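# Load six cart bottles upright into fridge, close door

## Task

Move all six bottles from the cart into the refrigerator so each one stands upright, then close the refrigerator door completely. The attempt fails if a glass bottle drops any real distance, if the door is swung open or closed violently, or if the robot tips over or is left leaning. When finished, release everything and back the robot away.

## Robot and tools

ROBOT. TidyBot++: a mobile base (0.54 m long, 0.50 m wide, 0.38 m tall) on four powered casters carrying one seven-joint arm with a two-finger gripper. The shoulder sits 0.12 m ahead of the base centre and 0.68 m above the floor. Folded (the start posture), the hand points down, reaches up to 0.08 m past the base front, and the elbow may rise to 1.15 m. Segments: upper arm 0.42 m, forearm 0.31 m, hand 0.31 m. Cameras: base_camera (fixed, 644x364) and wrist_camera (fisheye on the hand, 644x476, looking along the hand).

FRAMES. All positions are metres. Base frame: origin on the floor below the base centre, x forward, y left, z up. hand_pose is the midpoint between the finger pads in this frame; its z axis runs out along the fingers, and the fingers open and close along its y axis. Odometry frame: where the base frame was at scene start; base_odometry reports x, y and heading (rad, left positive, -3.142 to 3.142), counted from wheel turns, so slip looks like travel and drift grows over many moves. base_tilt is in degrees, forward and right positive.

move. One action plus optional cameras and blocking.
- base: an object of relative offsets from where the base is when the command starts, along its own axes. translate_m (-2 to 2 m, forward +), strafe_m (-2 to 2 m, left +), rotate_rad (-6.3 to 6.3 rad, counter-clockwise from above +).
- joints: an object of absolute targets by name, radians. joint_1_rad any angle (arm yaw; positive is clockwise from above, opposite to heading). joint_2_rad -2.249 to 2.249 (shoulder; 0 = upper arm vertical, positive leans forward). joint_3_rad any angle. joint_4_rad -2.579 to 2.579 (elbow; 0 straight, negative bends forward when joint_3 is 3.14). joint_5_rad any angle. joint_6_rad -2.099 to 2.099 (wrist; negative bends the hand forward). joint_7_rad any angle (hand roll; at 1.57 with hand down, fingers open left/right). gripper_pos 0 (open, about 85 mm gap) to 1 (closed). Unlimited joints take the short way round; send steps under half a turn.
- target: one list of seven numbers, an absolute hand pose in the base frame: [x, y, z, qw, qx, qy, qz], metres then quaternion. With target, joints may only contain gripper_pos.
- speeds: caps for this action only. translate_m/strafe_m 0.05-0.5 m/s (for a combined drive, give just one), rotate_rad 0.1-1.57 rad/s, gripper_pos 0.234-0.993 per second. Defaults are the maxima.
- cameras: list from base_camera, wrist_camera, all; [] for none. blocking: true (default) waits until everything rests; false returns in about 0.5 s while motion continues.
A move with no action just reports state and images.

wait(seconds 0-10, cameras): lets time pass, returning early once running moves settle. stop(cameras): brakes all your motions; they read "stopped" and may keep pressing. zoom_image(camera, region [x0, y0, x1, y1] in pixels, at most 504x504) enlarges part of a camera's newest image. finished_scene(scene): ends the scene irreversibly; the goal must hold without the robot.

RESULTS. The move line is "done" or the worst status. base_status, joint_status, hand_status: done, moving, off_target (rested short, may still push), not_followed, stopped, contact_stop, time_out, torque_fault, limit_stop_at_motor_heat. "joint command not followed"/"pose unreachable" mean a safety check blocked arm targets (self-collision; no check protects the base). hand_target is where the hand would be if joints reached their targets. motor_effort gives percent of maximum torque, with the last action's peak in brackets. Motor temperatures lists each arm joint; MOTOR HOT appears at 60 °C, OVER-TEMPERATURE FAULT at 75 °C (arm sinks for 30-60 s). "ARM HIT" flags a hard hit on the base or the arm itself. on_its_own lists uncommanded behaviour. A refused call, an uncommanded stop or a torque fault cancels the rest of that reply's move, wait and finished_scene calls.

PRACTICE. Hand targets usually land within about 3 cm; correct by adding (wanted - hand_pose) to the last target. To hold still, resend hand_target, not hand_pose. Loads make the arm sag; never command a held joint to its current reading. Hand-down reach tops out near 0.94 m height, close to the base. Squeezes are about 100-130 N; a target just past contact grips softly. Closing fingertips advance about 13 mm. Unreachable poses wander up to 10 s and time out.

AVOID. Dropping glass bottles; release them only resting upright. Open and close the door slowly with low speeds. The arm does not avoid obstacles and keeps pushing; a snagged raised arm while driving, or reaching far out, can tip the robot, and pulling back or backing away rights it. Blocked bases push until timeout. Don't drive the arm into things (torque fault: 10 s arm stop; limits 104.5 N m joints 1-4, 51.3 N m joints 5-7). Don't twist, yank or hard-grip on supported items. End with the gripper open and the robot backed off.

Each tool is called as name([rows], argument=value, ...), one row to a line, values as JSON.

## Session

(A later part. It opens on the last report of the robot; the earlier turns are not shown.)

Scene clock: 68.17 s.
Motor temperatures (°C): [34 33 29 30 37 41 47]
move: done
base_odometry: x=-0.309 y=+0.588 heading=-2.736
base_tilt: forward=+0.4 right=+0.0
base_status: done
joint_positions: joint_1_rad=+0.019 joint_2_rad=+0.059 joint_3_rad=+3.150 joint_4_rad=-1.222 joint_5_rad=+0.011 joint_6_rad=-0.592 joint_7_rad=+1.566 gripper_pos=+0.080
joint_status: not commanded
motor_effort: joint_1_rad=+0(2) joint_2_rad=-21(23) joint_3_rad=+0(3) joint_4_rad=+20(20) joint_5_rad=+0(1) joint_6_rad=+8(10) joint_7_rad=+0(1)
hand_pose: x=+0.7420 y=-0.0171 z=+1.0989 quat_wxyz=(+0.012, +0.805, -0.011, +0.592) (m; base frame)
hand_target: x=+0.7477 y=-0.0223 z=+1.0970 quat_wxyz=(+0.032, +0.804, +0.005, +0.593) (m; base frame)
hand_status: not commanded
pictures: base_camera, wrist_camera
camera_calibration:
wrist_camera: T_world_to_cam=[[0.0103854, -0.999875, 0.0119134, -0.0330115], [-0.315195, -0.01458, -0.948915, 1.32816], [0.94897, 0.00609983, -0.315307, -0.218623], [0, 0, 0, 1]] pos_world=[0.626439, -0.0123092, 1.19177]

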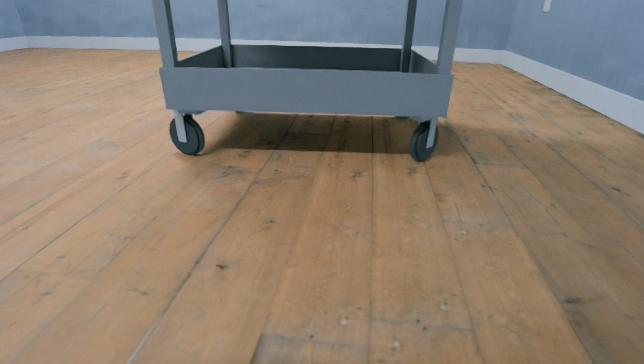

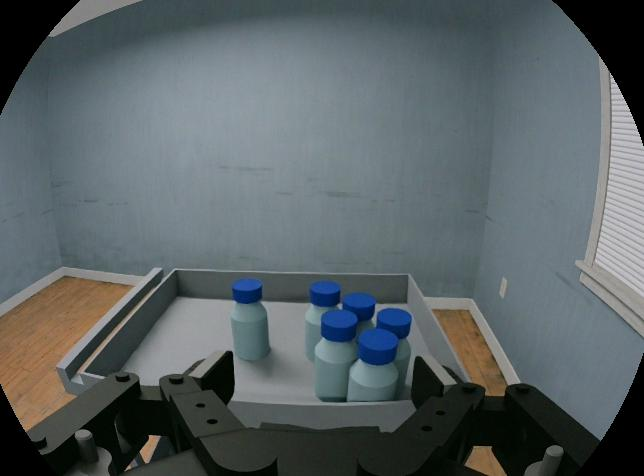

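move(base={"translate_m": 0.14, "strafe_m": -0.079}, joints={"joint_2_rad": -0.03, "joint_4_rad": -1.825, "joint_6_rad": -0.075, "gripper_pos": 0.08}, cameras=["wrist_camera"])

zoom_image(camera="wrist_camera", region=[180, 200, 480, 440])

Scene clock: 74.03 s.
Motor temperatures (°C): [34 33 29 30 37 41 47]
move: done
base_odometry: x=-0.469 y=+0.605 heading=-2.736
base_tilt: forward=+0.4 right=+0.0
base_status: done
joint_positions: joint_1_rad=+0.019 joint_2_rad=-0.020 joint_3_rad=+3.150 joint_4_rad=-1.790 joint_5_rad=+0.011 joint_6_rad=-0.141 joint_7_rad=+1.566 gripper_pos=+0.080
joint_status: all done
motor_effort: joint_1_rad=+0(2) joint_2_rad=-18(24) joint_3_rad=+0(1) joint_4_rad=+20(22) joint_5_rad=+0(1) joint_6_rad=+9(10) joint_7_rad=+0(1)
hand_pose: x=+0.7120 y=-0.0156 z=+0.9368 quat_wxyz=(+0.010, +0.816, -0.009, +0.577) (m; base frame)
hand_target: x=+0.7102 y=-0.0172 z=+0.9407 quat_wxyz=(+0.027, +0.805, +0.011, +0.593) (m; base frame)
hand_status: not commanded
pictures: wrist_camera
camera_calibration:
wrist_camera: T_world_to_cam=[[0.014794, -0.999841, 0.00999711, -0.0306524], [-0.350218, -0.0145463, -0.936555, 1.17823], [0.936551, 0.0103542, -0.350377, -0.199478], [0, 0, 0, 1]] pos_world=[0.599914, -0.0114431, 1.0339]

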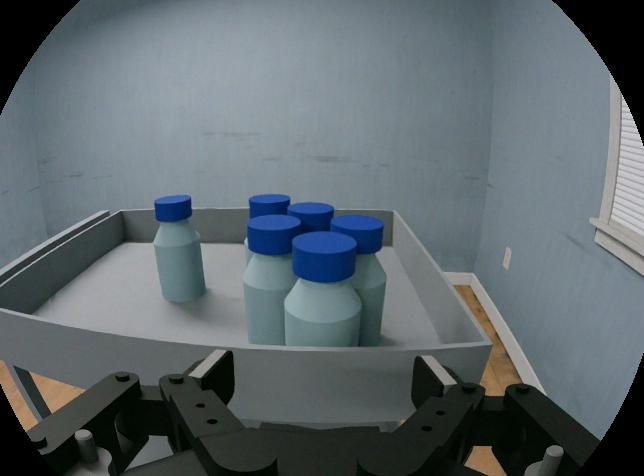

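Scaled by 1.680.

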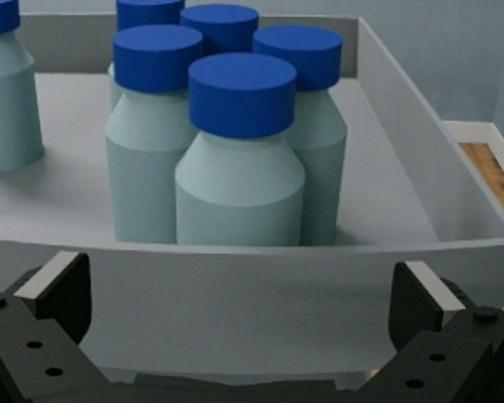

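move(base={"translate_m": 0.149, "strafe_m": 0.0}, joints={"joint_4_rad": -1.845}, speeds={"translate_m": 0.2}, cameras=["wrist_camera"])

zoom_image(camera="wrist_camera", region=[180, 200, 480, 440])

Scene clock: 76.07 s.
Motor temperatures (°C): [34 33 29 30 37 41 47]
move: done
base_odometry: x=-0.606 y=+0.547 heading=-2.737
base_tilt: forward=+0.4 right=+0.0
base_status: done
joint_positions: joint_1_rad=+0.019 joint_2_rad=-0.031 joint_3_rad=+3.150 joint_4_rad=-1.815 joint_5_rad=+0.011 joint_6_rad=-0.136 joint_7_rad=+1.566 gripper_pos=+0.080
joint_status: all done
motor_effort: joint_1_rad=+0(2) joint_2_rad=-18(21) joint_3_rad=+0(1) joint_4_rad=+20(21) joint_5_rad=+0(1) joint_6_rad=+9(10) joint_7_rad=+0(1)
hand_pose: x=+0.7056 y=-0.0155 z=+0.9297 quat_wxyz=(+0.010, +0.819, -0.009, +0.574) (m; base frame)
hand_target: x=+0.7069 y=-0.0171 z=+0.9287 quat_wxyz=(+0.027, +0.810, +0.011, +0.585) (m; base frame)
hand_status: not commanded
pictures: wrist_camera
camera_calibration:
wrist_camera: T_world_to_cam=[[0.0149406, -0.999843, 0.00950493, -0.02996], [-0.358705, -0.0142329, -0.933342, 1.17236], [0.933331, 0.0105352, -0.358862, -0.185845], [0, 0, 0, 1]] pos_world=[0.594433, -0.0113114, 1.0278]

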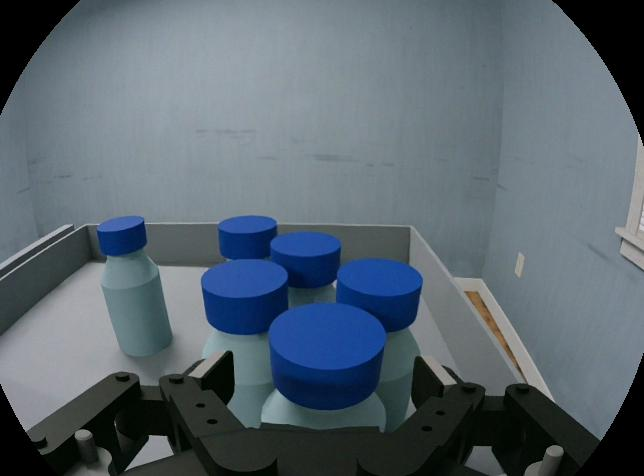

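Scaled by 1.680.

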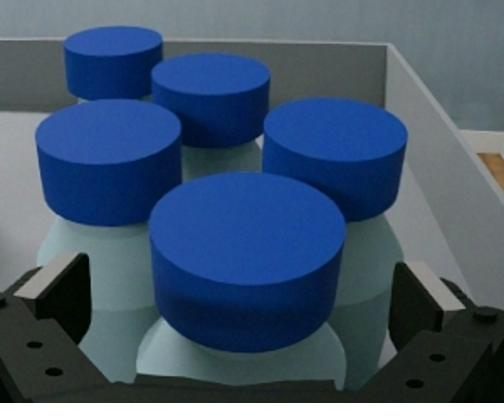

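move(joints={"gripper_pos": 0.46}, speeds={"gripper_pos": 0.234}, cameras=["wrist_camera"])

zoom_image(camera="wrist_camera", region=[180, 200, 480, 440])

Scene clock: 78.50 s.
Motor temperatures (°C): [34 33 29 30 37 41 47]
move: done
base_odometry: x=-0.606 y=+0.547 heading=-2.737
base_tilt: forward=+0.4 right=+0.0
base_status: not commanded
joint_positions: joint_1_rad=+0.019 joint_2_rad=-0.031 joint_3_rad=+3.151 joint_4_rad=-1.815 joint_5_rad=+0.011 joint_6_rad=-0.136 joint_7_rad=+1.566 gripper_pos=+0.456
joint_status: all done
motor_effort: joint_1_rad=+1(2) joint_2_rad=-16(19) joint_3_rad=+0(2) joint_4_rad=+20(20) joint_5_rad=+0(1) joint_6_rad=+9(10) joint_7_rad=+0(1)
hand_pose: x=+0.7056 y=-0.0161 z=+0.9298 quat_wxyz=(+0.010, +0.819, -0.010, +0.574) (m; base frame)
hand_target: x=+0.7069 y=-0.0171 z=+0.9287 quat_wxyz=(+0.027, +0.810, +0.011, +0.585) (m; base frame)
hand_status: not commanded
pictures: wrist_camera
camera_calibration:
wrist_camera: T_world_to_cam=[[0.0139423, -0.999858, 0.0094845, -0.0298312], [-0.358492, -0.0138533, -0.93343, 1.17236], [0.933429, 0.00961401, -0.358634, -0.186129], [0, 0, 0, 1]] pos_world=[0.594434, -0.0117965, 1.02785]

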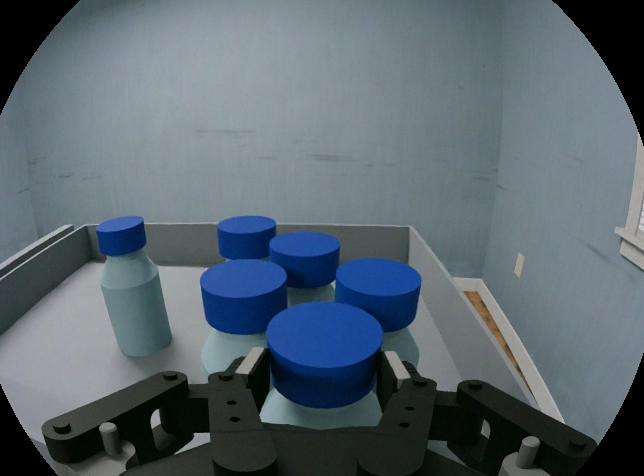

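Scaled by 1.680.

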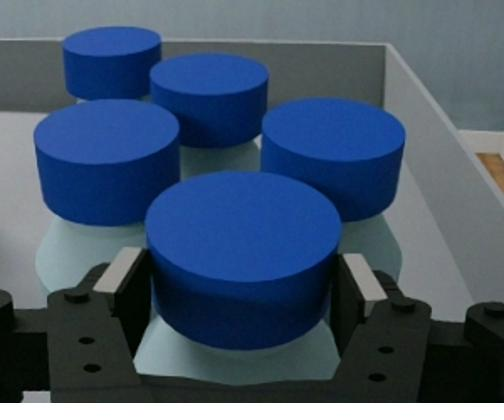

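move(joints={"gripper_pos": 0.485}, speeds={"gripper_pos": 0.234}, cameras=[])

Scene clock: 79.30 s.
Motor temperatures (°C): [34 33 29 30 37 41 47]
move: done
base_odometry: x=-0.606 y=+0.547 heading=-2.737
base_tilt: forward=+0.4 right=+0.0
base_status: not commanded
joint_positions: joint_1_rad=+0.019 joint_2_rad=-0.032 joint_3_rad=+3.151 joint_4_rad=-1.815 joint_5_rad=+0.011 joint_6_rad=-0.136 joint_7_rad=+1.566 gripper_pos=+0.485
joint_status: all done
motor_effort: joint_1_rad=+1(2) joint_2_rad=-16(17) joint_3_rad=+1(2) joint_4_rad=+19(20) joint_5_rad=+0(1) joint_6_rad=+9(9) joint_7_rad=+0(1)
hand_pose: x=+0.7056 y=-0.0161 z=+0.9300 quat_wxyz=(+0.010, +0.819, -0.010, +0.574) (m; base frame)
hand_target: x=+0.7069 y=-0.0171 z=+0.9287 quat_wxyz=(+0.027, +0.810, +0.011, +0.585) (m; base frame)
hand_status: not commanded
pictures: none
No camera images: "cameras" was empty.

move(joints={"gripper_pos": 0.25}, cameras=["wrist_camera"])

zoom_image(camera="wrist_camera", region=[180, 200, 480, 440])

Scene clock: 80.23 s.
Motor temperatures (°C): [34 33 29 30 37 41 47]
move: done
base_odometry: x=-0.606 y=+0.547 heading=-2.737
base_tilt: forward=+0.4 right=-0.1
base_status: not commanded
joint_positions: joint_1_rad=+0.019 joint_2_rad=-0.032 joint_3_rad=+3.151 joint_4_rad=-1.815 joint_5_rad=+0.011 joint_6_rad=-0.136 joint_7_rad=+1.566 gripper_pos=+0.251
joint_status: all done
motor_effort: joint_1_rad=+0(2) joint_2_rad=-19(19) joint_3_rad=+0(1) joint_4_rad=+20(20) joint_5_rad=+0(1) joint_6_rad=+9(9) joint_7_rad=+0(1)
hand_pose: x=+0.7055 y=-0.0161 z=+0.9297 quat_wxyz=(+0.010, +0.819, -0.010, +0.574) (m; base frame)
hand_target: x=+0.7069 y=-0.0171 z=+0.9287 quat_wxyz=(+0.027, +0.810, +0.011, +0.585) (m; base frame)
hand_status: not commanded
pictures: wrist_camera
camera_calibration:
wrist_camera: T_world_to_cam=[[0.0139442, -0.999858, 0.00947875, -0.0298202], [-0.358542, -0.0138491, -0.933411, 1.17225], [0.933409, 0.00961713, -0.358685, -0.185951], [0, 0, 0, 1]] pos_world=[0.594286, -0.011793, 1.02778]

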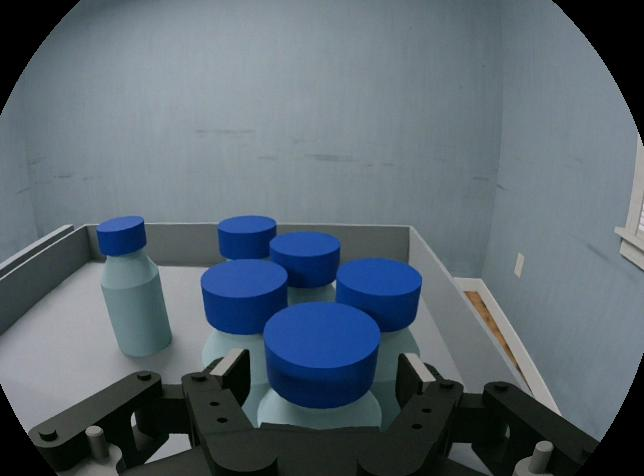

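Scaled by 1.680.

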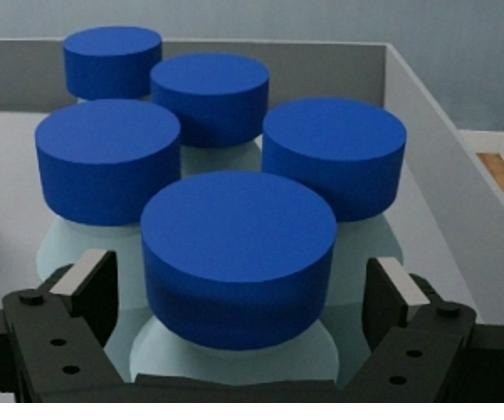

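move(base={"translate_m": 0.011}, speeds={"translate_m": 0.1}, cameras=["wrist_camera"])

zoom_image(camera="wrist_camera", region=[180, 200, 480, 440])

Scene clock: 81.37 s.
Motor temperatures (°C): [34 33 29 30 37 41 47]
move: done
base_odometry: x=-0.617 y=+0.542 heading=-2.737
base_tilt: forward=+0.4 right=+0.0
base_status: done
joint_positions: joint_1_rad=+0.019 joint_2_rad=-0.032 joint_3_rad=+3.151 joint_4_rad=-1.815 joint_5_rad=+0.011 joint_6_rad=-0.135 joint_7_rad=+1.566 gripper_pos=+0.251
joint_status: not commanded
motor_effort: joint_1_rad=+0(1) joint_2_rad=-18(22) joint_3_rad=-1(2) joint_4_rad=+20(20) joint_5_rad=+0(1) joint_6_rad=+9(9) joint_7_rad=+0(1)
hand_pose: x=+0.7055 y=-0.0161 z=+0.9301 quat_wxyz=(+0.010, +0.819, -0.010, +0.574) (m; base frame)
hand_target: x=+0.7069 y=-0.0171 z=+0.9287 quat_wxyz=(+0.027, +0.810, +0.011, +0.585) (m; base frame)
hand_status: not commanded
pictures: wrist_camera
camera_calibration:
wrist_camera: T_world_to_cam=[[0.0139427, -0.999858, 0.00951703, -0.029855], [-0.357584, -0.0138745, -0.933778, 1.17225], [0.933777, 0.00961628, -0.357727, -0.186936], [0, 0, 0, 1]] pos_world=[0.59415, -0.0117888, 1.02803]

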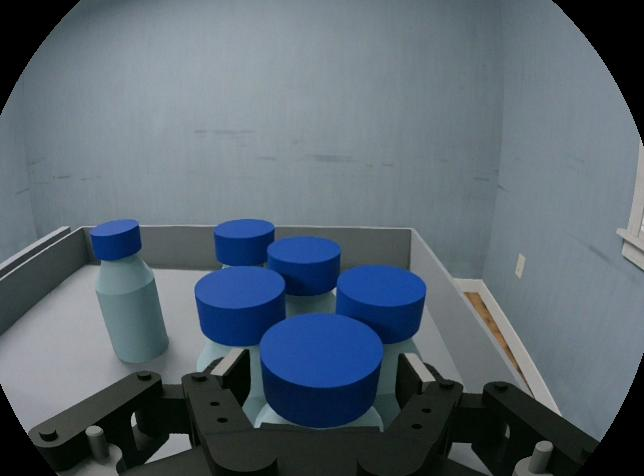

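Scaled by 1.680.

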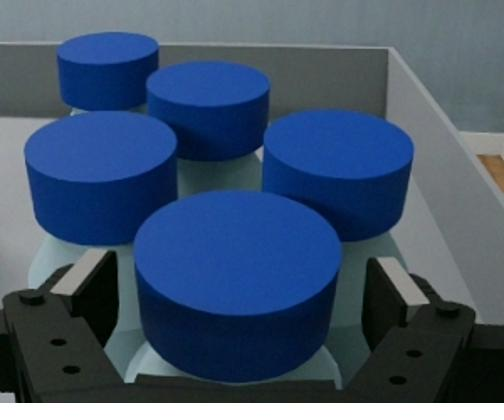

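move(joints={"gripper_pos": 0.46}, speeds={"gripper_pos": 0.234}, cameras=["wrist_camera"])

Scene clock: 82.80 s.
Motor temperatures (°C): [34 33 29 30 37 41 47]
move: off_target
base_odometry: x=-0.617 y=+0.542 heading=-2.737
base_tilt: forward=+0.4 right=+0.0
base_status: not commanded
joint_positions: joint_1_rad=+0.019 joint_2_rad=-0.032 joint_3_rad=+3.150 joint_4_rad=-1.815 joint_5_rad=+0.011 joint_6_rad=-0.133 joint_7_rad=+1.566 gripper_pos=+0.428
joint_status: gripper_pos off_target (ended at +0.428, target +0.460)
motor_effort: joint_1_rad=+0(2) joint_2_rad=-16(19) joint_3_rad=-1(2) joint_4_rad=+19(20) joint_5_rad=+0(1) joint_6_rad=+8(10) joint_7_rad=-1(1)
hand_pose: x=+0.7056 y=-0.0154 z=+0.9306 quat_wxyz=(+0.010, +0.818, -0.009, +0.575) (m; base frame)
hand_target: x=+0.7069 y=-0.0171 z=+0.9287 quat_wxyz=(+0.027, +0.810, +0.011, +0.585) (m; base frame)
hand_status: not commanded
pictures: wrist_camera
camera_calibration:
wrist_camera: T_world_to_cam=[[0.0150292, -0.999841, 0.00961666, -0.0300731], [-0.356068, -0.014339, -0.93435, 1.17223], [0.934339, 0.0106184, -0.356227, -0.18865], [0, 0, 0, 1]] pos_world=[0.59411, -0.0112564, 1.02836]

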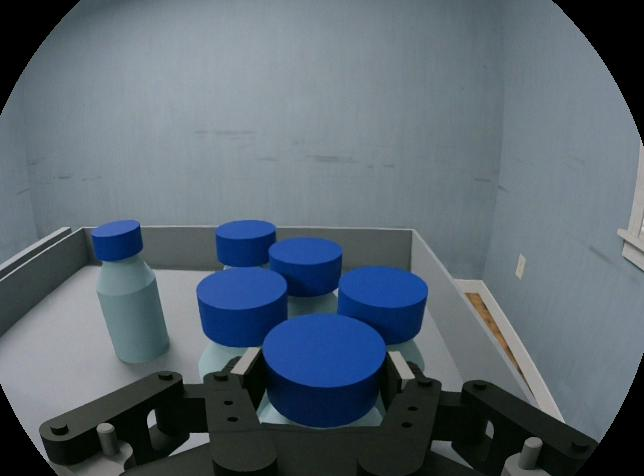

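move(joints={"joint_2_rad": -0.03, "joint_4_rad": -1.41, "joint_6_rad": -0.49}, cameras=[])

move(base={"translate_m": -0.3}, joints={"joint_2_rad": 0.083, "joint_4_rad": -1.06, "joint_6_rad": -0.69}, cameras=["wrist_camera"])

Scene clock: 85.97 s.
Motor temperatures (°C): [34 33 29 30 37 41 47]
move: off_target
base_odometry: x=-0.617 y=+0.542 heading=-2.737
base_tilt: forward=+0.4 right=+0.0
base_status: not commanded
joint_positions: joint_1_rad=+0.019 joint_2_rad=-0.016 joint_3_rad=+3.150 joint_4_rad=-1.499 joint_5_rad=+0.011 joint_6_rad=-0.457 joint_7_rad=+1.566 gripper_pos=+0.429
joint_status: joint_4_rad off_target (ended at -1.499, target -1.410); the others done
motor_effort: joint_1_rad=+2(2) joint_2_rad=-23(27) joint_3_rad=+1(1) joint_4_rad=+25(28) joint_5_rad=+1(1) joint_6_rad=+14(15) joint_7_rad=+0(1)
hand_pose: x=+0.7156 y=-0.0167 z=+1.0173 quat_wxyz=(+0.011, +0.825, -0.011, +0.565) (m; base frame)
hand_target: x=+0.7123 y=-0.0210 z=+1.0703 quat_wxyz=(+0.031, +0.805, +0.006, +0.593) (m; base frame)
hand_status: not commanded
pictures: none
No camera images: "cameras" was empty.

Scene clock: 88.13 s.
Motor temperatures (°C): [34 33 29 30 37 41 47]
move: off_target
base_odometry: x=-0.341 y=+0.661 heading=-2.737
base_tilt: forward=+0.4 right=+0.0
base_status: done
joint_positions: joint_1_rad=+0.019 joint_2_rad=+0.086 joint_3_rad=+3.150 joint_4_rad=-1.142 joint_5_rad=+0.011 joint_6_rad=-0.657 joint_7_rad=+1.566 gripper_pos=+0.429
joint_status: joint_4_rad off_target (ended at -1.142, target -1.060); the others done
motor_effort: joint_1_rad=+0(4) joint_2_rad=-27(28) joint_3_rad=-1(4) joint_4_rad=+24(27) joint_5_rad=+0(2) joint_6_rad=+13(15) joint_7_rad=+0(1)
hand_pose: x=+0.7470 y=-0.0178 z=+1.1111 quat_wxyz=(+0.012, +0.809, -0.011, +0.588) (m; base frame)
hand_target: x=+0.7403 y=-0.0228 z=+1.1509 quat_wxyz=(+0.033, +0.793, +0.003, +0.608) (m; base frame)
hand_status: not commanded
pictures: wrist_camera
camera_calibration:
wrist_camera: T_world_to_cam=[[0.00905432, -0.999892, 0.011572, -0.0325107], [-0.325319, -0.0138884, -0.945502, 1.34503], [0.945561, 0.00479628, -0.32541, -0.205737], [0, 0, 0, 1]] pos_world=[0.632397, -0.0128401, 1.20516]

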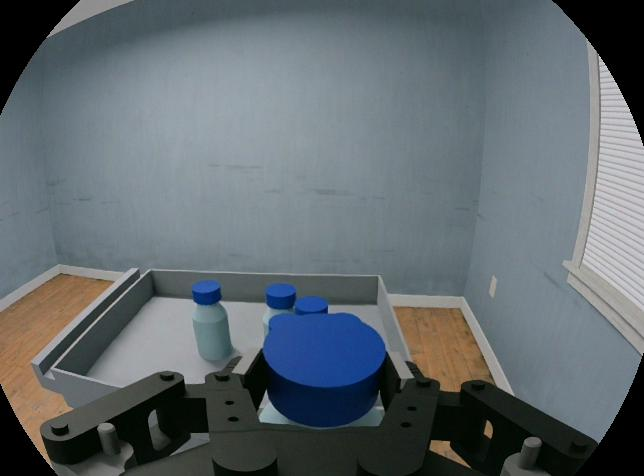

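move(base={"translate_m": 0.234, "strafe_m": 1.531, "rotate_rad": 1.17}, speeds={"rotate_rad": 0.8}, joints={"joint_2_rad": 0.073, "joint_4_rad": -1.18, "joint_6_rad": -0.57})

Scene clock: 92.90 s.
Motor temperatures (°C): [34 33 29 30 37 41 47]
move: done
base_odometry: x=+0.047 y=-0.839 heading=-1.566
base_tilt: forward=+0.4 right=+0.0
base_status: done
joint_positions: joint_1_rad=+0.019 joint_2_rad=+0.090 joint_3_rad=+3.151 joint_4_rad=-1.184 joint_5_rad=+0.011 joint_6_rad=-0.643 joint_7_rad=+1.566 gripper_pos=+0.429
joint_status: all done
motor_effort: joint_1_rad=+1(5) joint_2_rad=-27(30) joint_3_rad=+0(5) joint_4_rad=+24(26) joint_5_rad=+0(2) joint_6_rad=+13(14) joint_7_rad=+0(1)
hand_pose: x=+0.7501 y=-0.0187 z=+1.0872 quat_wxyz=(+0.013, +0.818, -0.012, +0.575) (m; base frame)
hand_target: x=+0.7495 y=-0.0223 z=+1.1221 quat_wxyz=(+0.033, +0.790, +0.005, +0.612) (m; base frame)
hand_status: not commanded
pictures: base_camera, wrist_camera
camera_calibration:
wrist_camera: T_world_to_cam=[[0.00807662, -0.99991, 0.0106882, -0.031507], [-0.356583, -0.0128658, -0.934175, 1.33464], [0.934229, 0.00373374, -0.356655, -0.173992], [0, 0, 0, 1]] pos_world=[0.638712, -0.0136834, 1.18507]

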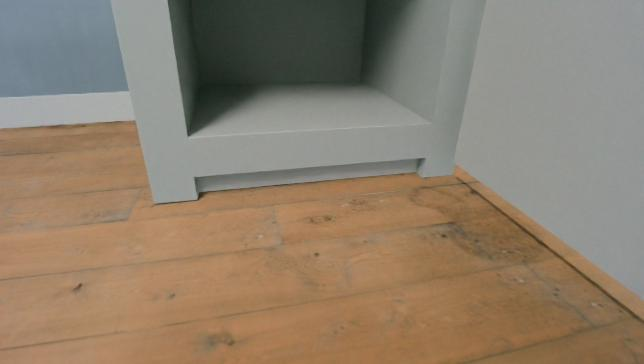

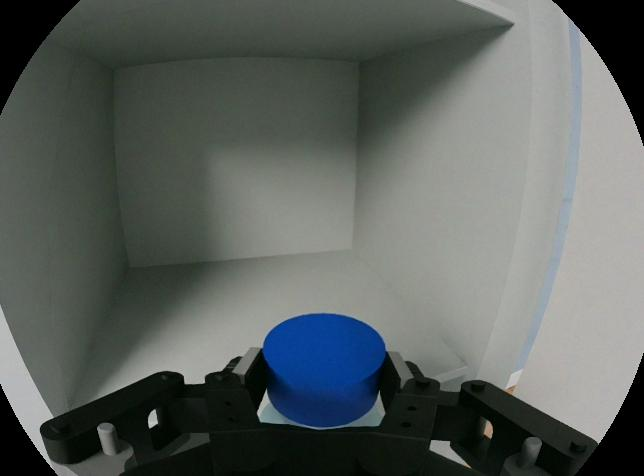

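move(base={"translate_m": 0.345}, speeds={"translate_m": 0.25}, cameras=[])

move(joints={"joint_2_rad": 0.062, "joint_4_rad": -1.235, "joint_6_rad": -0.53}, cameras=[])

move(joints={"joint_2_rad": 0.058, "joint_4_rad": -1.275, "joint_6_rad": -0.52}, cameras=["wrist_camera"])

Scene clock: 96.37 s.
Motor temperatures (°C): [34 33 29 30 37 41 47]
move: done
base_odometry: x=+0.049 y=-1.184 heading=-1.565
base_tilt: forward=+0.4 right=+0.0
base_status: done
joint_positions: joint_1_rad=+0.019 joint_2_rad=+0.092 joint_3_rad=+3.151 joint_4_rad=-1.184 joint_5_rad=+0.011 joint_6_rad=-0.643 joint_7_rad=+1.566 gripper_pos=+0.429
joint_status: not commanded
motor_effort: joint_1_rad=+0(1) joint_2_rad=-27(30) joint_3_rad=+0(1) joint_4_rad=+24(25) joint_5_rad=+0(1) joint_6_rad=+13(14) joint_7_rad=-1(1)
hand_pose: x=+0.7507 y=-0.0187 z=+1.0863 quat_wxyz=(+0.013, +0.819, -0.012, +0.574) (m; base frame)
hand_target: x=+0.7495 y=-0.0223 z=+1.1221 quat_wxyz=(+0.033, +0.790, +0.005, +0.612) (m; base frame)
hand_status: not commanded
pictures: none
No camera images: "cameras" was empty.

Scene clock: 97.13 s.
Motor temperatures (°C): [34 33 29 30 37 41 47]
move: done
base_odometry: x=+0.049 y=-1.184 heading=-1.565
base_tilt: forward=+0.4 right=+0.0
base_status: not commanded
joint_positions: joint_1_rad=+0.019 joint_2_rad=+0.090 joint_3_rad=+3.151 joint_4_rad=-1.234 joint_5_rad=+0.011 joint_6_rad=-0.621 joint_7_rad=+1.566 gripper_pos=+0.429
joint_status: all done
motor_effort: joint_1_rad=+0(1) joint_2_rad=-27(29) joint_3_rad=+0(1) joint_4_rad=+25(26) joint_5_rad=+0(1) joint_6_rad=+13(15) joint_7_rad=-1(1)
hand_pose: x=+0.7514 y=-0.0187 z=+1.0635 quat_wxyz=(+0.012, +0.826, -0.012, +0.563) (m; base frame)
hand_target: x=+0.7486 y=-0.0220 z=+1.1079 quat_wxyz=(+0.032, +0.792, +0.005, +0.610) (m; base frame)
hand_status: not commanded
pictures: none
No camera images: "cameras" was empty.

Scene clock: 97.83 s.
Motor temperatures (°C): [34 33 29 30 37 41 47]
move: done
base_odometry: x=+0.049 y=-1.184 heading=-1.565
base_tilt: forward=+0.4 right=+0.0
base_status: not commanded
joint_positions: joint_1_rad=+0.019 joint_2_rad=+0.087 joint_3_rad=+3.151 joint_4_rad=-1.264 joint_5_rad=+0.011 joint_6_rad=-0.606 joint_7_rad=+1.566 gripper_pos=+0.429
joint_status: all done
motor_effort: joint_1_rad=+0(1) joint_2_rad=-27(28) joint_3_rad=-1(1) joint_4_rad=+24(25) joint_5_rad=+0(0) joint_6_rad=+13(14) joint_7_rad=+0(1)
hand_pose: x=+0.7506 y=-0.0187 z=+1.0520 quat_wxyz=(+0.012, +0.830, -0.012, +0.558) (m; base frame)
hand_target: x=+0.7476 y=-0.0219 z=+1.0893 quat_wxyz=(+0.032, +0.799, +0.006, +0.600) (m; base frame)
hand_status: not commanded
pictures: wrist_camera
camera_calibration:
wrist_camera: T_world_to_cam=[[0.00884126, -0.999918, 0.00924549, -0.0301446], [-0.394138, -0.011982, -0.918973, 1.31415], [0.919009, 0.00448088, -0.394212, -0.136081], [0, 0, 0, 1]] pos_world=[0.643281, -0.0137863, 1.1543]

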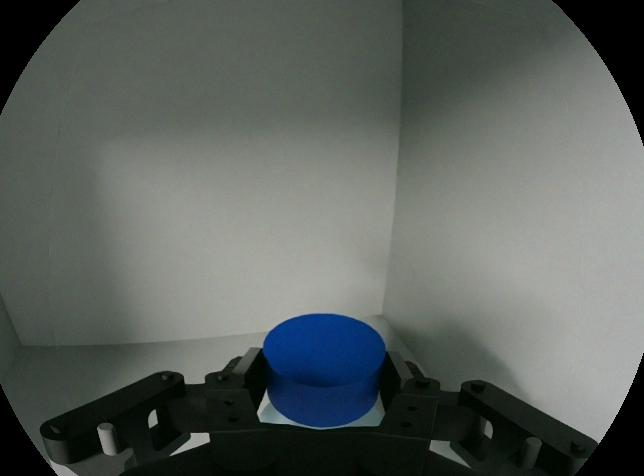

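move(joints={"joint_2_rad": 0.055, "joint_4_rad": -1.305, "joint_6_rad": -0.51}, cameras=[])

zoom_image(camera="wrist_camera", region=[200, 250, 460, 470])

Scene clock: 99.53 s.
Motor temperatures (°C): [34 33 29 30 37 41 47]
move: done
base_odometry: x=+0.049 y=-1.184 heading=-1.565
base_tilt: forward=+0.4 right=+0.0
base_status: not commanded
joint_positions: joint_1_rad=+0.019 joint_2_rad=+0.078 joint_3_rad=+3.151 joint_4_rad=-1.285 joint_5_rad=+0.011 joint_6_rad=-0.587 joint_7_rad=+1.566 gripper_pos=+0.429
joint_status: all done
motor_effort: joint_1_rad=+0(1) joint_2_rad=-24(26) joint_3_rad=-1(1) joint_4_rad=+22(23) joint_5_rad=+0(0) joint_6_rad=+11(12) joint_7_rad=+0(1)
hand_pose: x=+0.7484 y=-0.0186 z=+1.0511 quat_wxyz=(+0.012, +0.828, -0.012, +0.561) (m; base frame)
hand_target: x=+0.7467 y=-0.0218 z=+1.0760 quat_wxyz=(+0.031, +0.805, +0.006, +0.593) (m; base frame)
hand_status: not commanded
pictures: none
No camera images: "cameras" was empty.

Scaled by 1.938.

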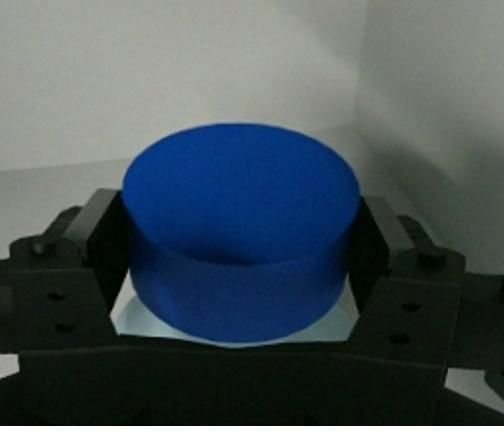

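move(joints={"joint_2_rad": 0.053, "joint_4_rad": -1.32, "joint_6_rad": -0.505}, cameras=[])

move(joints={"gripper_pos": 0.22}, speeds={"gripper_pos": 0.4}, cameras=["wrist_camera"])

Scene clock: 101.17 s.
Motor temperatures (°C): [34 33 29 30 37 41 47]
move: done
base_odometry: x=+0.049 y=-1.184 heading=-1.565
base_tilt: forward=+0.4 right=+0.0
base_status: not commanded
joint_positions: joint_1_rad=+0.019 joint_2_rad=+0.073 joint_3_rad=+3.151 joint_4_rad=-1.295 joint_5_rad=+0.011 joint_6_rad=-0.577 joint_7_rad=+1.566 gripper_pos=+0.429
joint_status: all done
motor_effort: joint_1_rad=+0(1) joint_2_rad=-23(24) joint_3_rad=-1(1) joint_4_rad=+21(23) joint_5_rad=+0(0) joint_6_rad=+11(11) joint_7_rad=+0(1)
hand_pose: x=+0.7473 y=-0.0185 z=+1.0506 quat_wxyz=(+0.012, +0.826, -0.012, +0.563) (m; base frame)
hand_target: x=+0.7460 y=-0.0218 z=+1.0697 quat_wxyz=(+0.031, +0.807, +0.006, +0.590) (m; base frame)
hand_status: not commanded
pictures: none
No camera images: "cameras" was empty.

Scene clock: 102.10 s.
Motor temperatures (°C): [34 33 29 30 37 41 47]
move: done
base_odometry: x=+0.049 y=-1.184 heading=-1.565
base_tilt: forward=+0.4 right=+0.0
base_status: not commanded
joint_positions: joint_1_rad=+0.019 joint_2_rad=+0.062 joint_3_rad=+3.151 joint_4_rad=-1.296 joint_5_rad=+0.011 joint_6_rad=-0.566 joint_7_rad=+1.566 gripper_pos=+0.219
joint_status: all done
motor_effort: joint_1_rad=+0(1) joint_2_rad=-21(24) joint_3_rad=+0(1) joint_4_rad=+19(22) joint_5_rad=+0(1) joint_6_rad=+9(11) joint_7_rad=+0(1)
hand_pose: x=+0.7442 y=-0.0185 z=+1.0607 quat_wxyz=(+0.012, +0.820, -0.012, +0.572) (m; base frame)
hand_target: x=+0.7460 y=-0.0218 z=+1.0697 quat_wxyz=(+0.031, +0.807, +0.006, +0.590) (m; base frame)
hand_status: not commanded
pictures: wrist_camera
camera_calibration:
wrist_camera: T_world_to_cam=[[0.00895692, -0.999906, 0.0103897, -0.0312617], [-0.362623, -0.0129308, -0.931846, 1.30975], [0.931893, 0.00457892, -0.362705, -0.16982], [0, 0, 0, 1]] pos_world=[0.63348, -0.013545, 1.15922]

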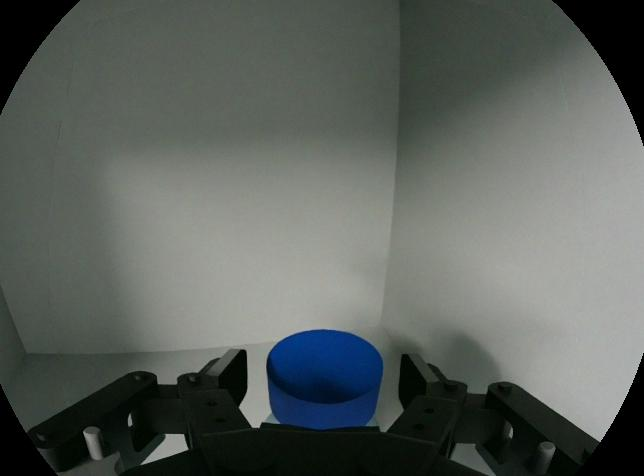

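move(base={"translate_m": -0.82}, cameras=["wrist_camera"])

Scene clock: 106.50 s.
Motor temperatures (°C): [34 34 29 30 37 41 47]
move: done
base_odometry: x=+0.045 y=-0.364 heading=-1.566
base_tilt: forward=+0.4 right=+0.0
base_status: done
joint_positions: joint_1_rad=+0.020 joint_2_rad=+0.048 joint_3_rad=+3.151 joint_4_rad=-1.296 joint_5_rad=+0.011 joint_6_rad=-0.564 joint_7_rad=+1.566 gripper_pos=+0.219
joint_status: not commanded
motor_effort: joint_1_rad=+0(3) joint_2_rad=-21(26) joint_3_rad=+0(3) joint_4_rad=+19(21) joint_5_rad=+0(1) joint_6_rad=+9(10) joint_7_rad=+0(1)
hand_pose: x=+0.7392 y=-0.0186 z=+1.0698 quat_wxyz=(+0.012, +0.816, -0.012, +0.578) (m; base frame)
hand_target: x=+0.7460 y=-0.0218 z=+1.0697 quat_wxyz=(+0.031, +0.807, +0.006, +0.590) (m; base frame)
hand_status: not commanded
pictures: wrist_camera
camera_calibration:
wrist_camera: T_world_to_cam=[[0.00843115, -0.999905, 0.0108598, -0.0315569], [-0.348068, -0.0131156, -0.937378, 1.31153], [0.937432, 0.00412322, -0.348145, -0.181478], [0, 0, 0, 1]] pos_world=[0.626891, -0.0136042, 1.16656]

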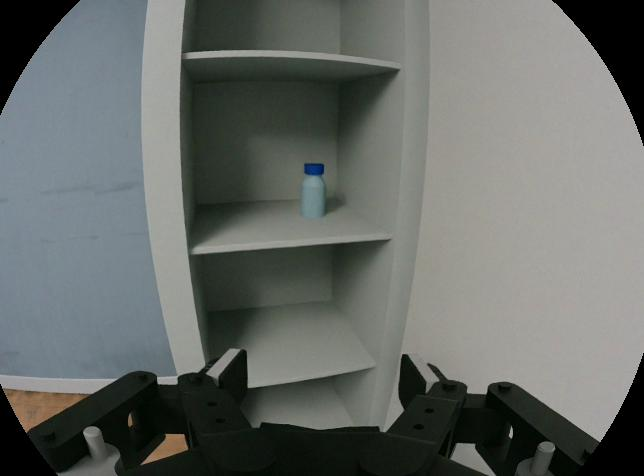

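move(base={"translate_m": -0.639, "strafe_m": -0.480, "rotate_rad": -1.484}, speeds={"rotate_rad": 1.2}, joints={"joint_2_rad": -0.03, "joint_4_rad": -1.825, "joint_6_rad": -0.075, "gripper_pos": 0.2}, cameras=["wrist_camera"])

zoom_image(camera="wrist_camera", region=[180, 200, 480, 440])

Scene clock: 110.00 s.
Motor temperatures (°C): [34 34 29 30 37 41 47]
move: done
base_odometry: x=-0.438 y=+0.273 heading=-3.051
base_tilt: forward=+0.4 right=+0.0
base_status: done
joint_positions: joint_1_rad=+0.026 joint_2_rad=-0.019 joint_3_rad=+3.159 joint_4_rad=-1.790 joint_5_rad=+0.011 joint_6_rad=-0.138 joint_7_rad=+1.566 gripper_pos=+0.200
joint_status: all done
motor_effort: joint_1_rad=+1(4) joint_2_rad=-19(24) joint_3_rad=+0(4) joint_4_rad=+20(21) joint_5_rad=+0(1) joint_6_rad=+9(10) joint_7_rad=+0(1)
hand_pose: x=+0.7124 y=-0.0252 z=+0.9365 quat_wxyz=(+0.015, +0.816, -0.016, +0.578) (m; base frame)
hand_target: x=+0.7102 y=-0.0172 z=+0.9407 quat_wxyz=(+0.027, +0.805, +0.011, +0.593) (m; base frame)
hand_status: not commanded
pictures: wrist_camera
camera_calibration:
wrist_camera: T_world_to_cam=[[-0.00110239, -0.999949, 0.0100469, -0.0289062], [-0.349628, -0.00902743, -0.936845, 1.17788], [0.936888, -0.00454544, -0.3496, -0.201221], [0, 0, 0, 1]] pos_world=[0.600309, -0.0191861, 1.03344]

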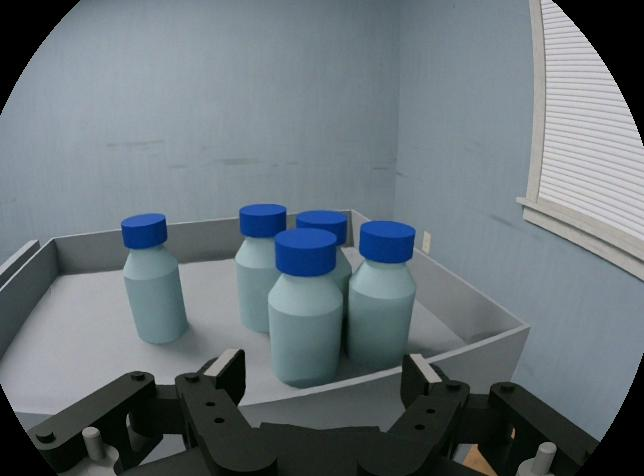

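Scaled by 1.680.

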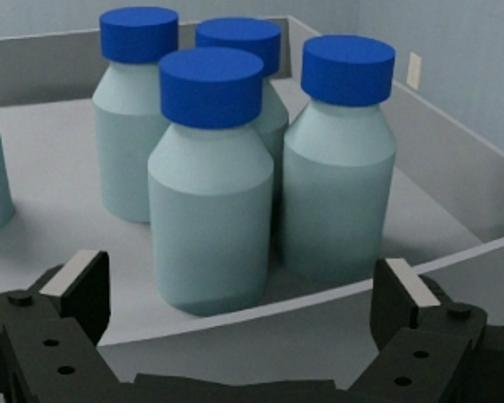

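move(base={"translate_m": 0.161, "strafe_m": 0.0125}, joints={"joint_4_rad": -1.845, "gripper_pos": 0.28}, speeds={"translate_m": 0.2}, cameras=["wrist_camera"])

zoom_image(camera="wrist_camera", region=[180, 200, 480, 440])

Scene clock: 112.47 s.
Motor temperatures (°C): [34 34 29 30 37 41 47]
move: done
base_odometry: x=-0.598 y=+0.246 heading=-3.051
base_tilt: forward=+0.4 right=+0.0
base_status: done
joint_positions: joint_1_rad=+0.026 joint_2_rad=-0.030 joint_3_rad=+3.159 joint_4_rad=-1.815 joint_5_rad=+0.011 joint_6_rad=-0.136 joint_7_rad=+1.566 gripper_pos=+0.279
joint_status: all done
motor_effort: joint_1_rad=+0(1) joint_2_rad=-18(21) joint_3_rad=+0(1) joint_4_rad=+20(21) joint_5_rad=+0(0) joint_6_rad=+9(9) joint_7_rad=-1(1)
hand_pose: x=+0.7058 y=-0.0248 z=+0.9291 quat_wxyz=(+0.015, +0.819, -0.016, +0.573) (m; base frame)
hand_target: x=+0.7069 y=-0.0171 z=+0.9287 quat_wxyz=(+0.027, +0.810, +0.011, +0.585) (m; base frame)
hand_status: not commanded
pictures: wrist_camera
camera_calibration:
wrist_camera: T_world_to_cam=[[-0.000843392, -0.999956, 0.00939341, -0.0280915], [-0.359582, -0.00846187, -0.933075, 1.17225], [0.933113, -0.00416465, -0.359559, -0.185673], [0, 0, 0, 1]] pos_world=[0.594752, -0.018944, 1.0273]

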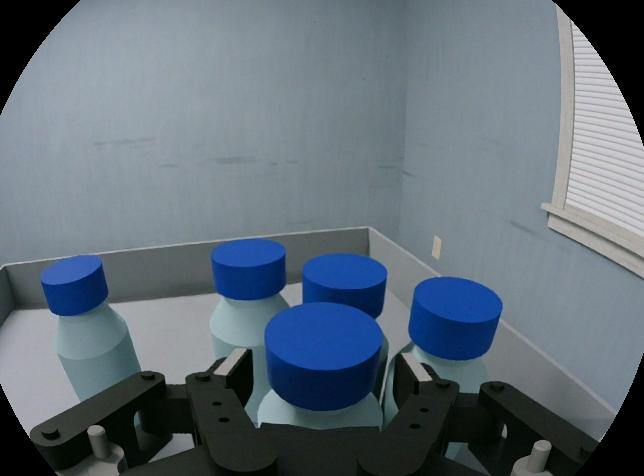

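Scaled by 1.680.

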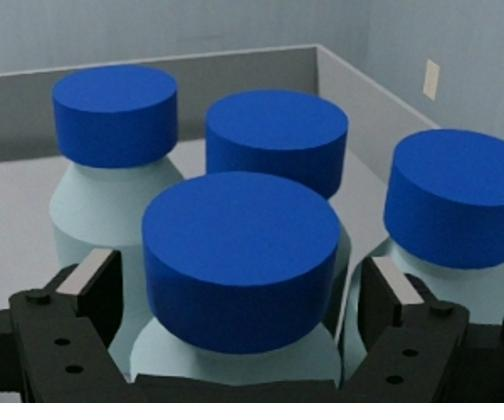

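move(base={"translate_m": 0.011}, speeds={"translate_m": 0.1}, cameras=[])

zoom_image(camera="wrist_camera", region=[180, 200, 480, 440])

move(joints={"gripper_pos": 0.46}, speeds={"gripper_pos": 0.234}, cameras=["wrist_camera"])

Scene clock: 113.57 s.
Motor temperatures (°C): [34 34 29 30 37 41 47]
move: done
base_odometry: x=-0.609 y=+0.245 heading=-3.051
base_tilt: forward=+0.4 right=-0.1
base_status: done
joint_positions: joint_1_rad=+0.026 joint_2_rad=-0.031 joint_3_rad=+3.159 joint_4_rad=-1.815 joint_5_rad=+0.011 joint_6_rad=-0.135 joint_7_rad=+1.566 gripper_pos=+0.279
joint_status: not commanded
motor_effort: joint_1_rad=+0(2) joint_2_rad=-19(22) joint_3_rad=-1(1) joint_4_rad=+20(20) joint_5_rad=+0(0) joint_6_rad=+9(10) joint_7_rad=+0(1)
hand_pose: x=+0.7055 y=-0.0247 z=+0.9299 quat_wxyz=(+0.015, +0.819, -0.016, +0.574) (m; base frame)
hand_target: x=+0.7069 y=-0.0171 z=+0.9287 quat_wxyz=(+0.027, +0.810, +0.011, +0.585) (m; base frame)
hand_status: not commanded
pictures: none
No camera images: "cameras" was empty.

Scaled by 1.680.

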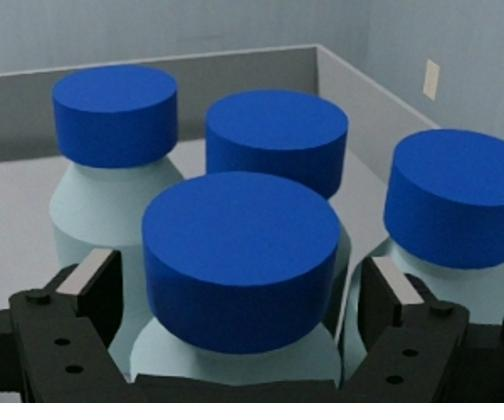

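Scene clock: 114.67 s.
Motor temperatures (°C): [34 34 29 30 37 41 47]
move: off_target
base_odometry: x=-0.609 y=+0.245 heading=-3.051
base_tilt: forward=+0.4 right=+0.0
base_status: not commanded
joint_positions: joint_1_rad=+0.026 joint_2_rad=-0.031 joint_3_rad=+3.159 joint_4_rad=-1.815 joint_5_rad=+0.011 joint_6_rad=-0.134 joint_7_rad=+1.566 gripper_pos=+0.425
joint_status: gripper_pos off_target (ended at +0.425, target +0.460)
motor_effort: joint_1_rad=+0(1) joint_2_rad=-16(19) joint_3_rad=+0(2) joint_4_rad=+20(20) joint_5_rad=+0(0) joint_6_rad=+9(9) joint_7_rad=+0(0)
hand_pose: x=+0.7055 y=-0.0246 z=+0.9302 quat_wxyz=(+0.015, +0.818, -0.016, +0.574) (m; base frame)
hand_target: x=+0.7069 y=-0.0171 z=+0.9287 quat_wxyz=(+0.027, +0.810, +0.011, +0.585) (m; base frame)
hand_status: not commanded
pictures: wrist_camera
camera_calibration:
wrist_camera: T_world_to_cam=[[-0.000530877, -0.999955, 0.00947361, -0.0281956], [-0.357462, -0.00865791, -0.933887, 1.17238], [0.933927, -0.00388224, -0.357442, -0.187604], [0, 0, 0, 1]] pos_world=[0.594274, -0.0187724, 1.02808]

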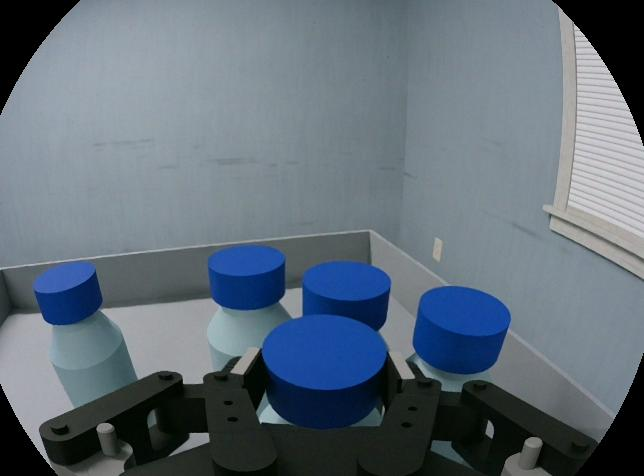

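move(joints={"joint_2_rad": -0.03, "joint_4_rad": -1.41, "joint_6_rad": -0.49}, cameras=[])

move(base={"translate_m": -0.25}, joints={"joint_2_rad": 0.083, "joint_4_rad": -1.06, "joint_6_rad": -0.69}, cameras=["wrist_camera"])

move(base={"translate_m": -0.302, "strafe_m": 1.1, "rotate_rad": 1.604}, speeds={"rotate_rad": 1.0}, joints={"joint_2_rad": 0.068, "joint_4_rad": -1.2, "joint_6_rad": -0.55}, cameras=["wrist_camera"])

Scene clock: 118.43 s.
Motor temperatures (°C): [34 34 29 30 37 41 47]
move: off_target
base_odometry: x=-0.609 y=+0.245 heading=-3.051
base_tilt: forward=+0.4 right=-0.1
base_status: not commanded
joint_positions: joint_1_rad=+0.026 joint_2_rad=-0.021 joint_3_rad=+3.159 joint_4_rad=-1.485 joint_5_rad=+0.011 joint_6_rad=-0.447 joint_7_rad=+1.566 gripper_pos=+0.425
joint_status: joint_4_rad off_target (ended at -1.485, target -1.410); the others done
motor_effort: joint_1_rad=+0(1) joint_2_rad=-23(25) joint_3_rad=+0(1) joint_4_rad=+24(27) joint_5_rad=+0(1) joint_6_rad=+12(15) joint_7_rad=+0(1)
hand_pose: x=+0.7159 y=-0.0261 z=+1.0319 quat_wxyz=(+0.016, +0.817, -0.017, +0.577) (m; base frame)
hand_target: x=+0.7122 y=-0.0210 z=+1.0703 quat_wxyz=(+0.031, +0.805, +0.006, +0.593) (m; base frame)
hand_status: not commanded
pictures: none
No camera images: "cameras" was empty.

Scene clock: 120.53 s.
Motor temperatures (°C): [34 34 29 30 37 41 47]
move: off_target
base_odometry: x=-0.360 y=+0.267 heading=-3.051
base_tilt: forward=+0.4 right=+0.0
base_status: done
joint_positions: joint_1_rad=+0.025 joint_2_rad=+0.079 joint_3_rad=+3.157 joint_4_rad=-1.132 joint_5_rad=+0.011 joint_6_rad=-0.650 joint_7_rad=+1.566 gripper_pos=+0.425
joint_status: joint_4_rad off_target (ended at -1.132, target -1.060); the others done
motor_effort: joint_1_rad=+1(2) joint_2_rad=-25(27) joint_3_rad=+0(4) joint_4_rad=+23(26) joint_5_rad=+0(1) joint_6_rad=+13(13) joint_7_rad=+0(1)
hand_pose: x=+0.7445 y=-0.0259 z=+1.1228 quat_wxyz=(+0.017, +0.802, -0.016, +0.597) (m; base frame)
hand_target: x=+0.7403 y=-0.0228 z=+1.1509 quat_wxyz=(+0.033, +0.793, +0.003, +0.608) (m; base frame)
hand_status: not commanded
pictures: wrist_camera
camera_calibration:
wrist_camera: T_world_to_cam=[[-0.00457869, -0.999904, 0.0131015, -0.0322882], [-0.303899, -0.0110906, -0.95264, 1.34732], [0.952693, -0.00834339, -0.303819, -0.229395], [0, 0, 0, 1]] pos_world=[0.627845, -0.0192563, 1.21424]

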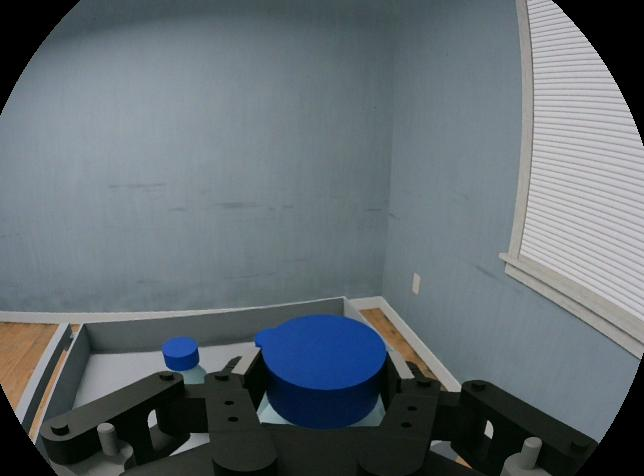

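Scene clock: 124.30 s.
Motor temperatures (°C): [34 34 29 30 37 41 47]
move: done
base_odometry: x=+0.041 y=-0.801 heading=-1.446
base_tilt: forward=+0.4 right=+0.0
base_status: done
joint_positions: joint_1_rad=+0.018 joint_2_rad=+0.083 joint_3_rad=+3.150 joint_4_rad=-1.197 joint_5_rad=+0.011 joint_6_rad=-0.624 joint_7_rad=+1.566 gripper_pos=+0.425
joint_status: all done
motor_effort: joint_1_rad=+1(5) joint_2_rad=-26(31) joint_3_rad=-1(5) joint_4_rad=+23(25) joint_5_rad=+0(2) joint_6_rad=+12(14) joint_7_rad=+0(1)
hand_pose: x=+0.7492 y=-0.0168 z=+1.0893 quat_wxyz=(+0.012, +0.815, -0.011, +0.580) (m; base frame)
hand_target: x=+0.7492 y=-0.0221 z=+1.1192 quat_wxyz=(+0.032, +0.789, +0.005, +0.614) (m; base frame)
hand_status: not commanded
pictures: wrist_camera
camera_calibration:
wrist_camera: T_world_to_cam=[[0.0111069, -0.999878, 0.0110259, -0.0322917], [-0.344706, -0.0141793, -0.938603, 1.33219], [0.938645, 0.00662429, -0.344822, -0.188525], [0, 0, 0, 1]] pos_world=[0.636533, -0.0121493, 1.18575]

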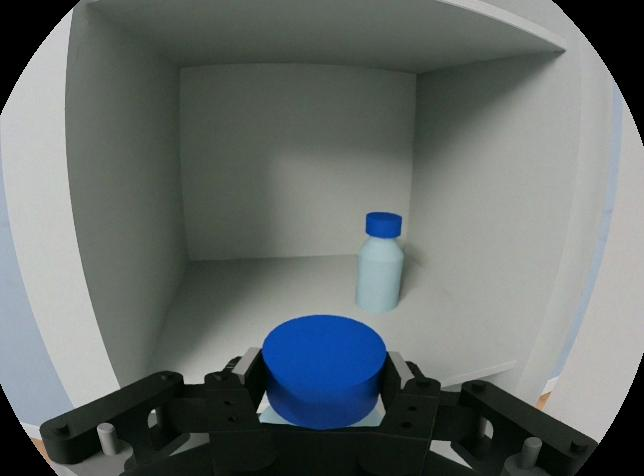

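move(base={"translate_m": 0.385, "strafe_m": 0.022}, speeds={"translate_m": 0.25}, joints={"joint_2_rad": 0.068, "joint_4_rad": -1.225, "joint_6_rad": -0.54}, cameras=["wrist_camera"])

move(joints={"joint_2_rad": 0.06, "joint_4_rad": -1.275, "joint_6_rad": -0.52}, cameras=[])

Scene clock: 128.30 s.
Motor temperatures (°C): [34 34 29 30 37 41 47]
move: done
base_odometry: x=+0.111 y=-1.180 heading=-1.446
base_tilt: forward=+0.4 right=+0.0
base_status: done
joint_positions: joint_1_rad=+0.018 joint_2_rad=+0.080 joint_3_rad=+3.150 joint_4_rad=-1.215 joint_5_rad=+0.011 joint_6_rad=-0.622 joint_7_rad=+1.566 gripper_pos=+0.425
joint_status: all done
motor_effort: joint_1_rad=+0(1) joint_2_rad=-26(28) joint_3_rad=+0(1) joint_4_rad=+24(24) joint_5_rad=+0(1) joint_6_rad=+12(14) joint_7_rad=+0(1)
hand_pose: x=+0.7480 y=-0.0168 z=+1.0807 quat_wxyz=(+0.012, +0.818, -0.011, +0.574) (m; base frame)
hand_target: x=+0.7503 y=-0.0221 z=+1.1072 quat_wxyz=(+0.032, +0.793, +0.005, +0.608) (m; base frame)
hand_status: not commanded
pictures: wrist_camera
camera_calibration:
wrist_camera: T_world_to_cam=[[0.0112667, -0.999881, 0.0105074, -0.0317207], [-0.357337, -0.0138402, -0.933873, 1.328], [0.933908, 0.00676699, -0.35745, -0.173197], [0, 0, 0, 1]] pos_world=[0.636651, -0.012165, 1.17861]

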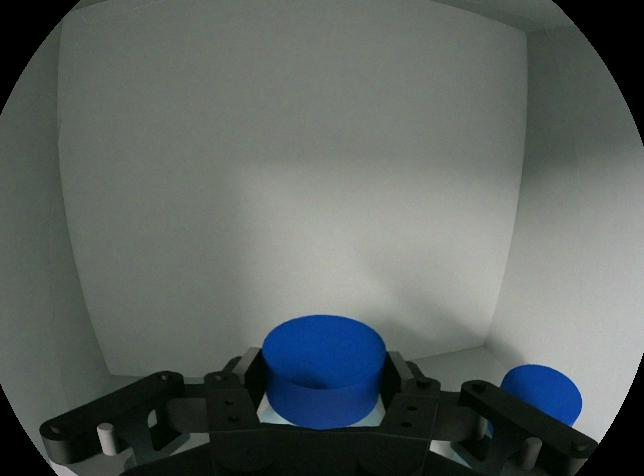

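Scene clock: 129.07 s.
Motor temperatures (°C): [34 34 29 30 37 41 47]
move: done
base_odometry: x=+0.111 y=-1.180 heading=-1.446
base_tilt: forward=+0.4 right=-0.1
base_status: not commanded
joint_positions: joint_1_rad=+0.018 joint_2_rad=+0.080 joint_3_rad=+3.150 joint_4_rad=-1.268 joint_5_rad=+0.011 joint_6_rad=-0.605 joint_7_rad=+1.566 gripper_pos=+0.425
joint_status: all done
motor_effort: joint_1_rad=+1(1) joint_2_rad=-25(27) joint_3_rad=+0(1) joint_4_rad=+23(25) joint_5_rad=+0(1) joint_6_rad=+13(14) joint_7_rad=+0(1)
hand_pose: x=+0.7480 y=-0.0168 z=+1.0546 quat_wxyz=(+0.011, +0.829, -0.011, +0.560) (m; base frame)
hand_target: x=+0.7484 y=-0.0219 z=+1.0880 quat_wxyz=(+0.032, +0.800, +0.006, +0.599) (m; base frame)
hand_status: not commanded
pictures: none
No camera images: "cameras" was empty.

move(joints={"joint_2_rad": 0.055, "joint_4_rad": -1.305, "joint_6_rad": -0.51}, cameras=[])

Scene clock: 130.40 s.
Motor temperatures (°C): [34 34 29 30 37 41 47]
move: done
base_odometry: x=+0.111 y=-1.180 heading=-1.446
base_tilt: forward=+0.4 right=+0.0
base_status: not commanded
joint_positions: joint_1_rad=+0.018 joint_2_rad=+0.075 joint_3_rad=+3.150 joint_4_rad=-1.286 joint_5_rad=+0.011 joint_6_rad=-0.588 joint_7_rad=+1.566 gripper_pos=+0.425
joint_status: all done
motor_effort: joint_1_rad=+1(1) joint_2_rad=-24(26) joint_3_rad=+0(1) joint_4_rad=+22(24) joint_5_rad=+0(1) joint_6_rad=+11(12) joint_7_rad=+0(1)
hand_pose: x=+0.7473 y=-0.0167 z=+1.0515 quat_wxyz=(+0.011, +0.828, -0.010, +0.561) (m; base frame)
hand_target: x=+0.7467 y=-0.0218 z=+1.0760 quat_wxyz=(+0.031, +0.805, +0.006, +0.593) (m; base frame)
hand_status: not commanded
pictures: none
No camera images: "cameras" was empty.


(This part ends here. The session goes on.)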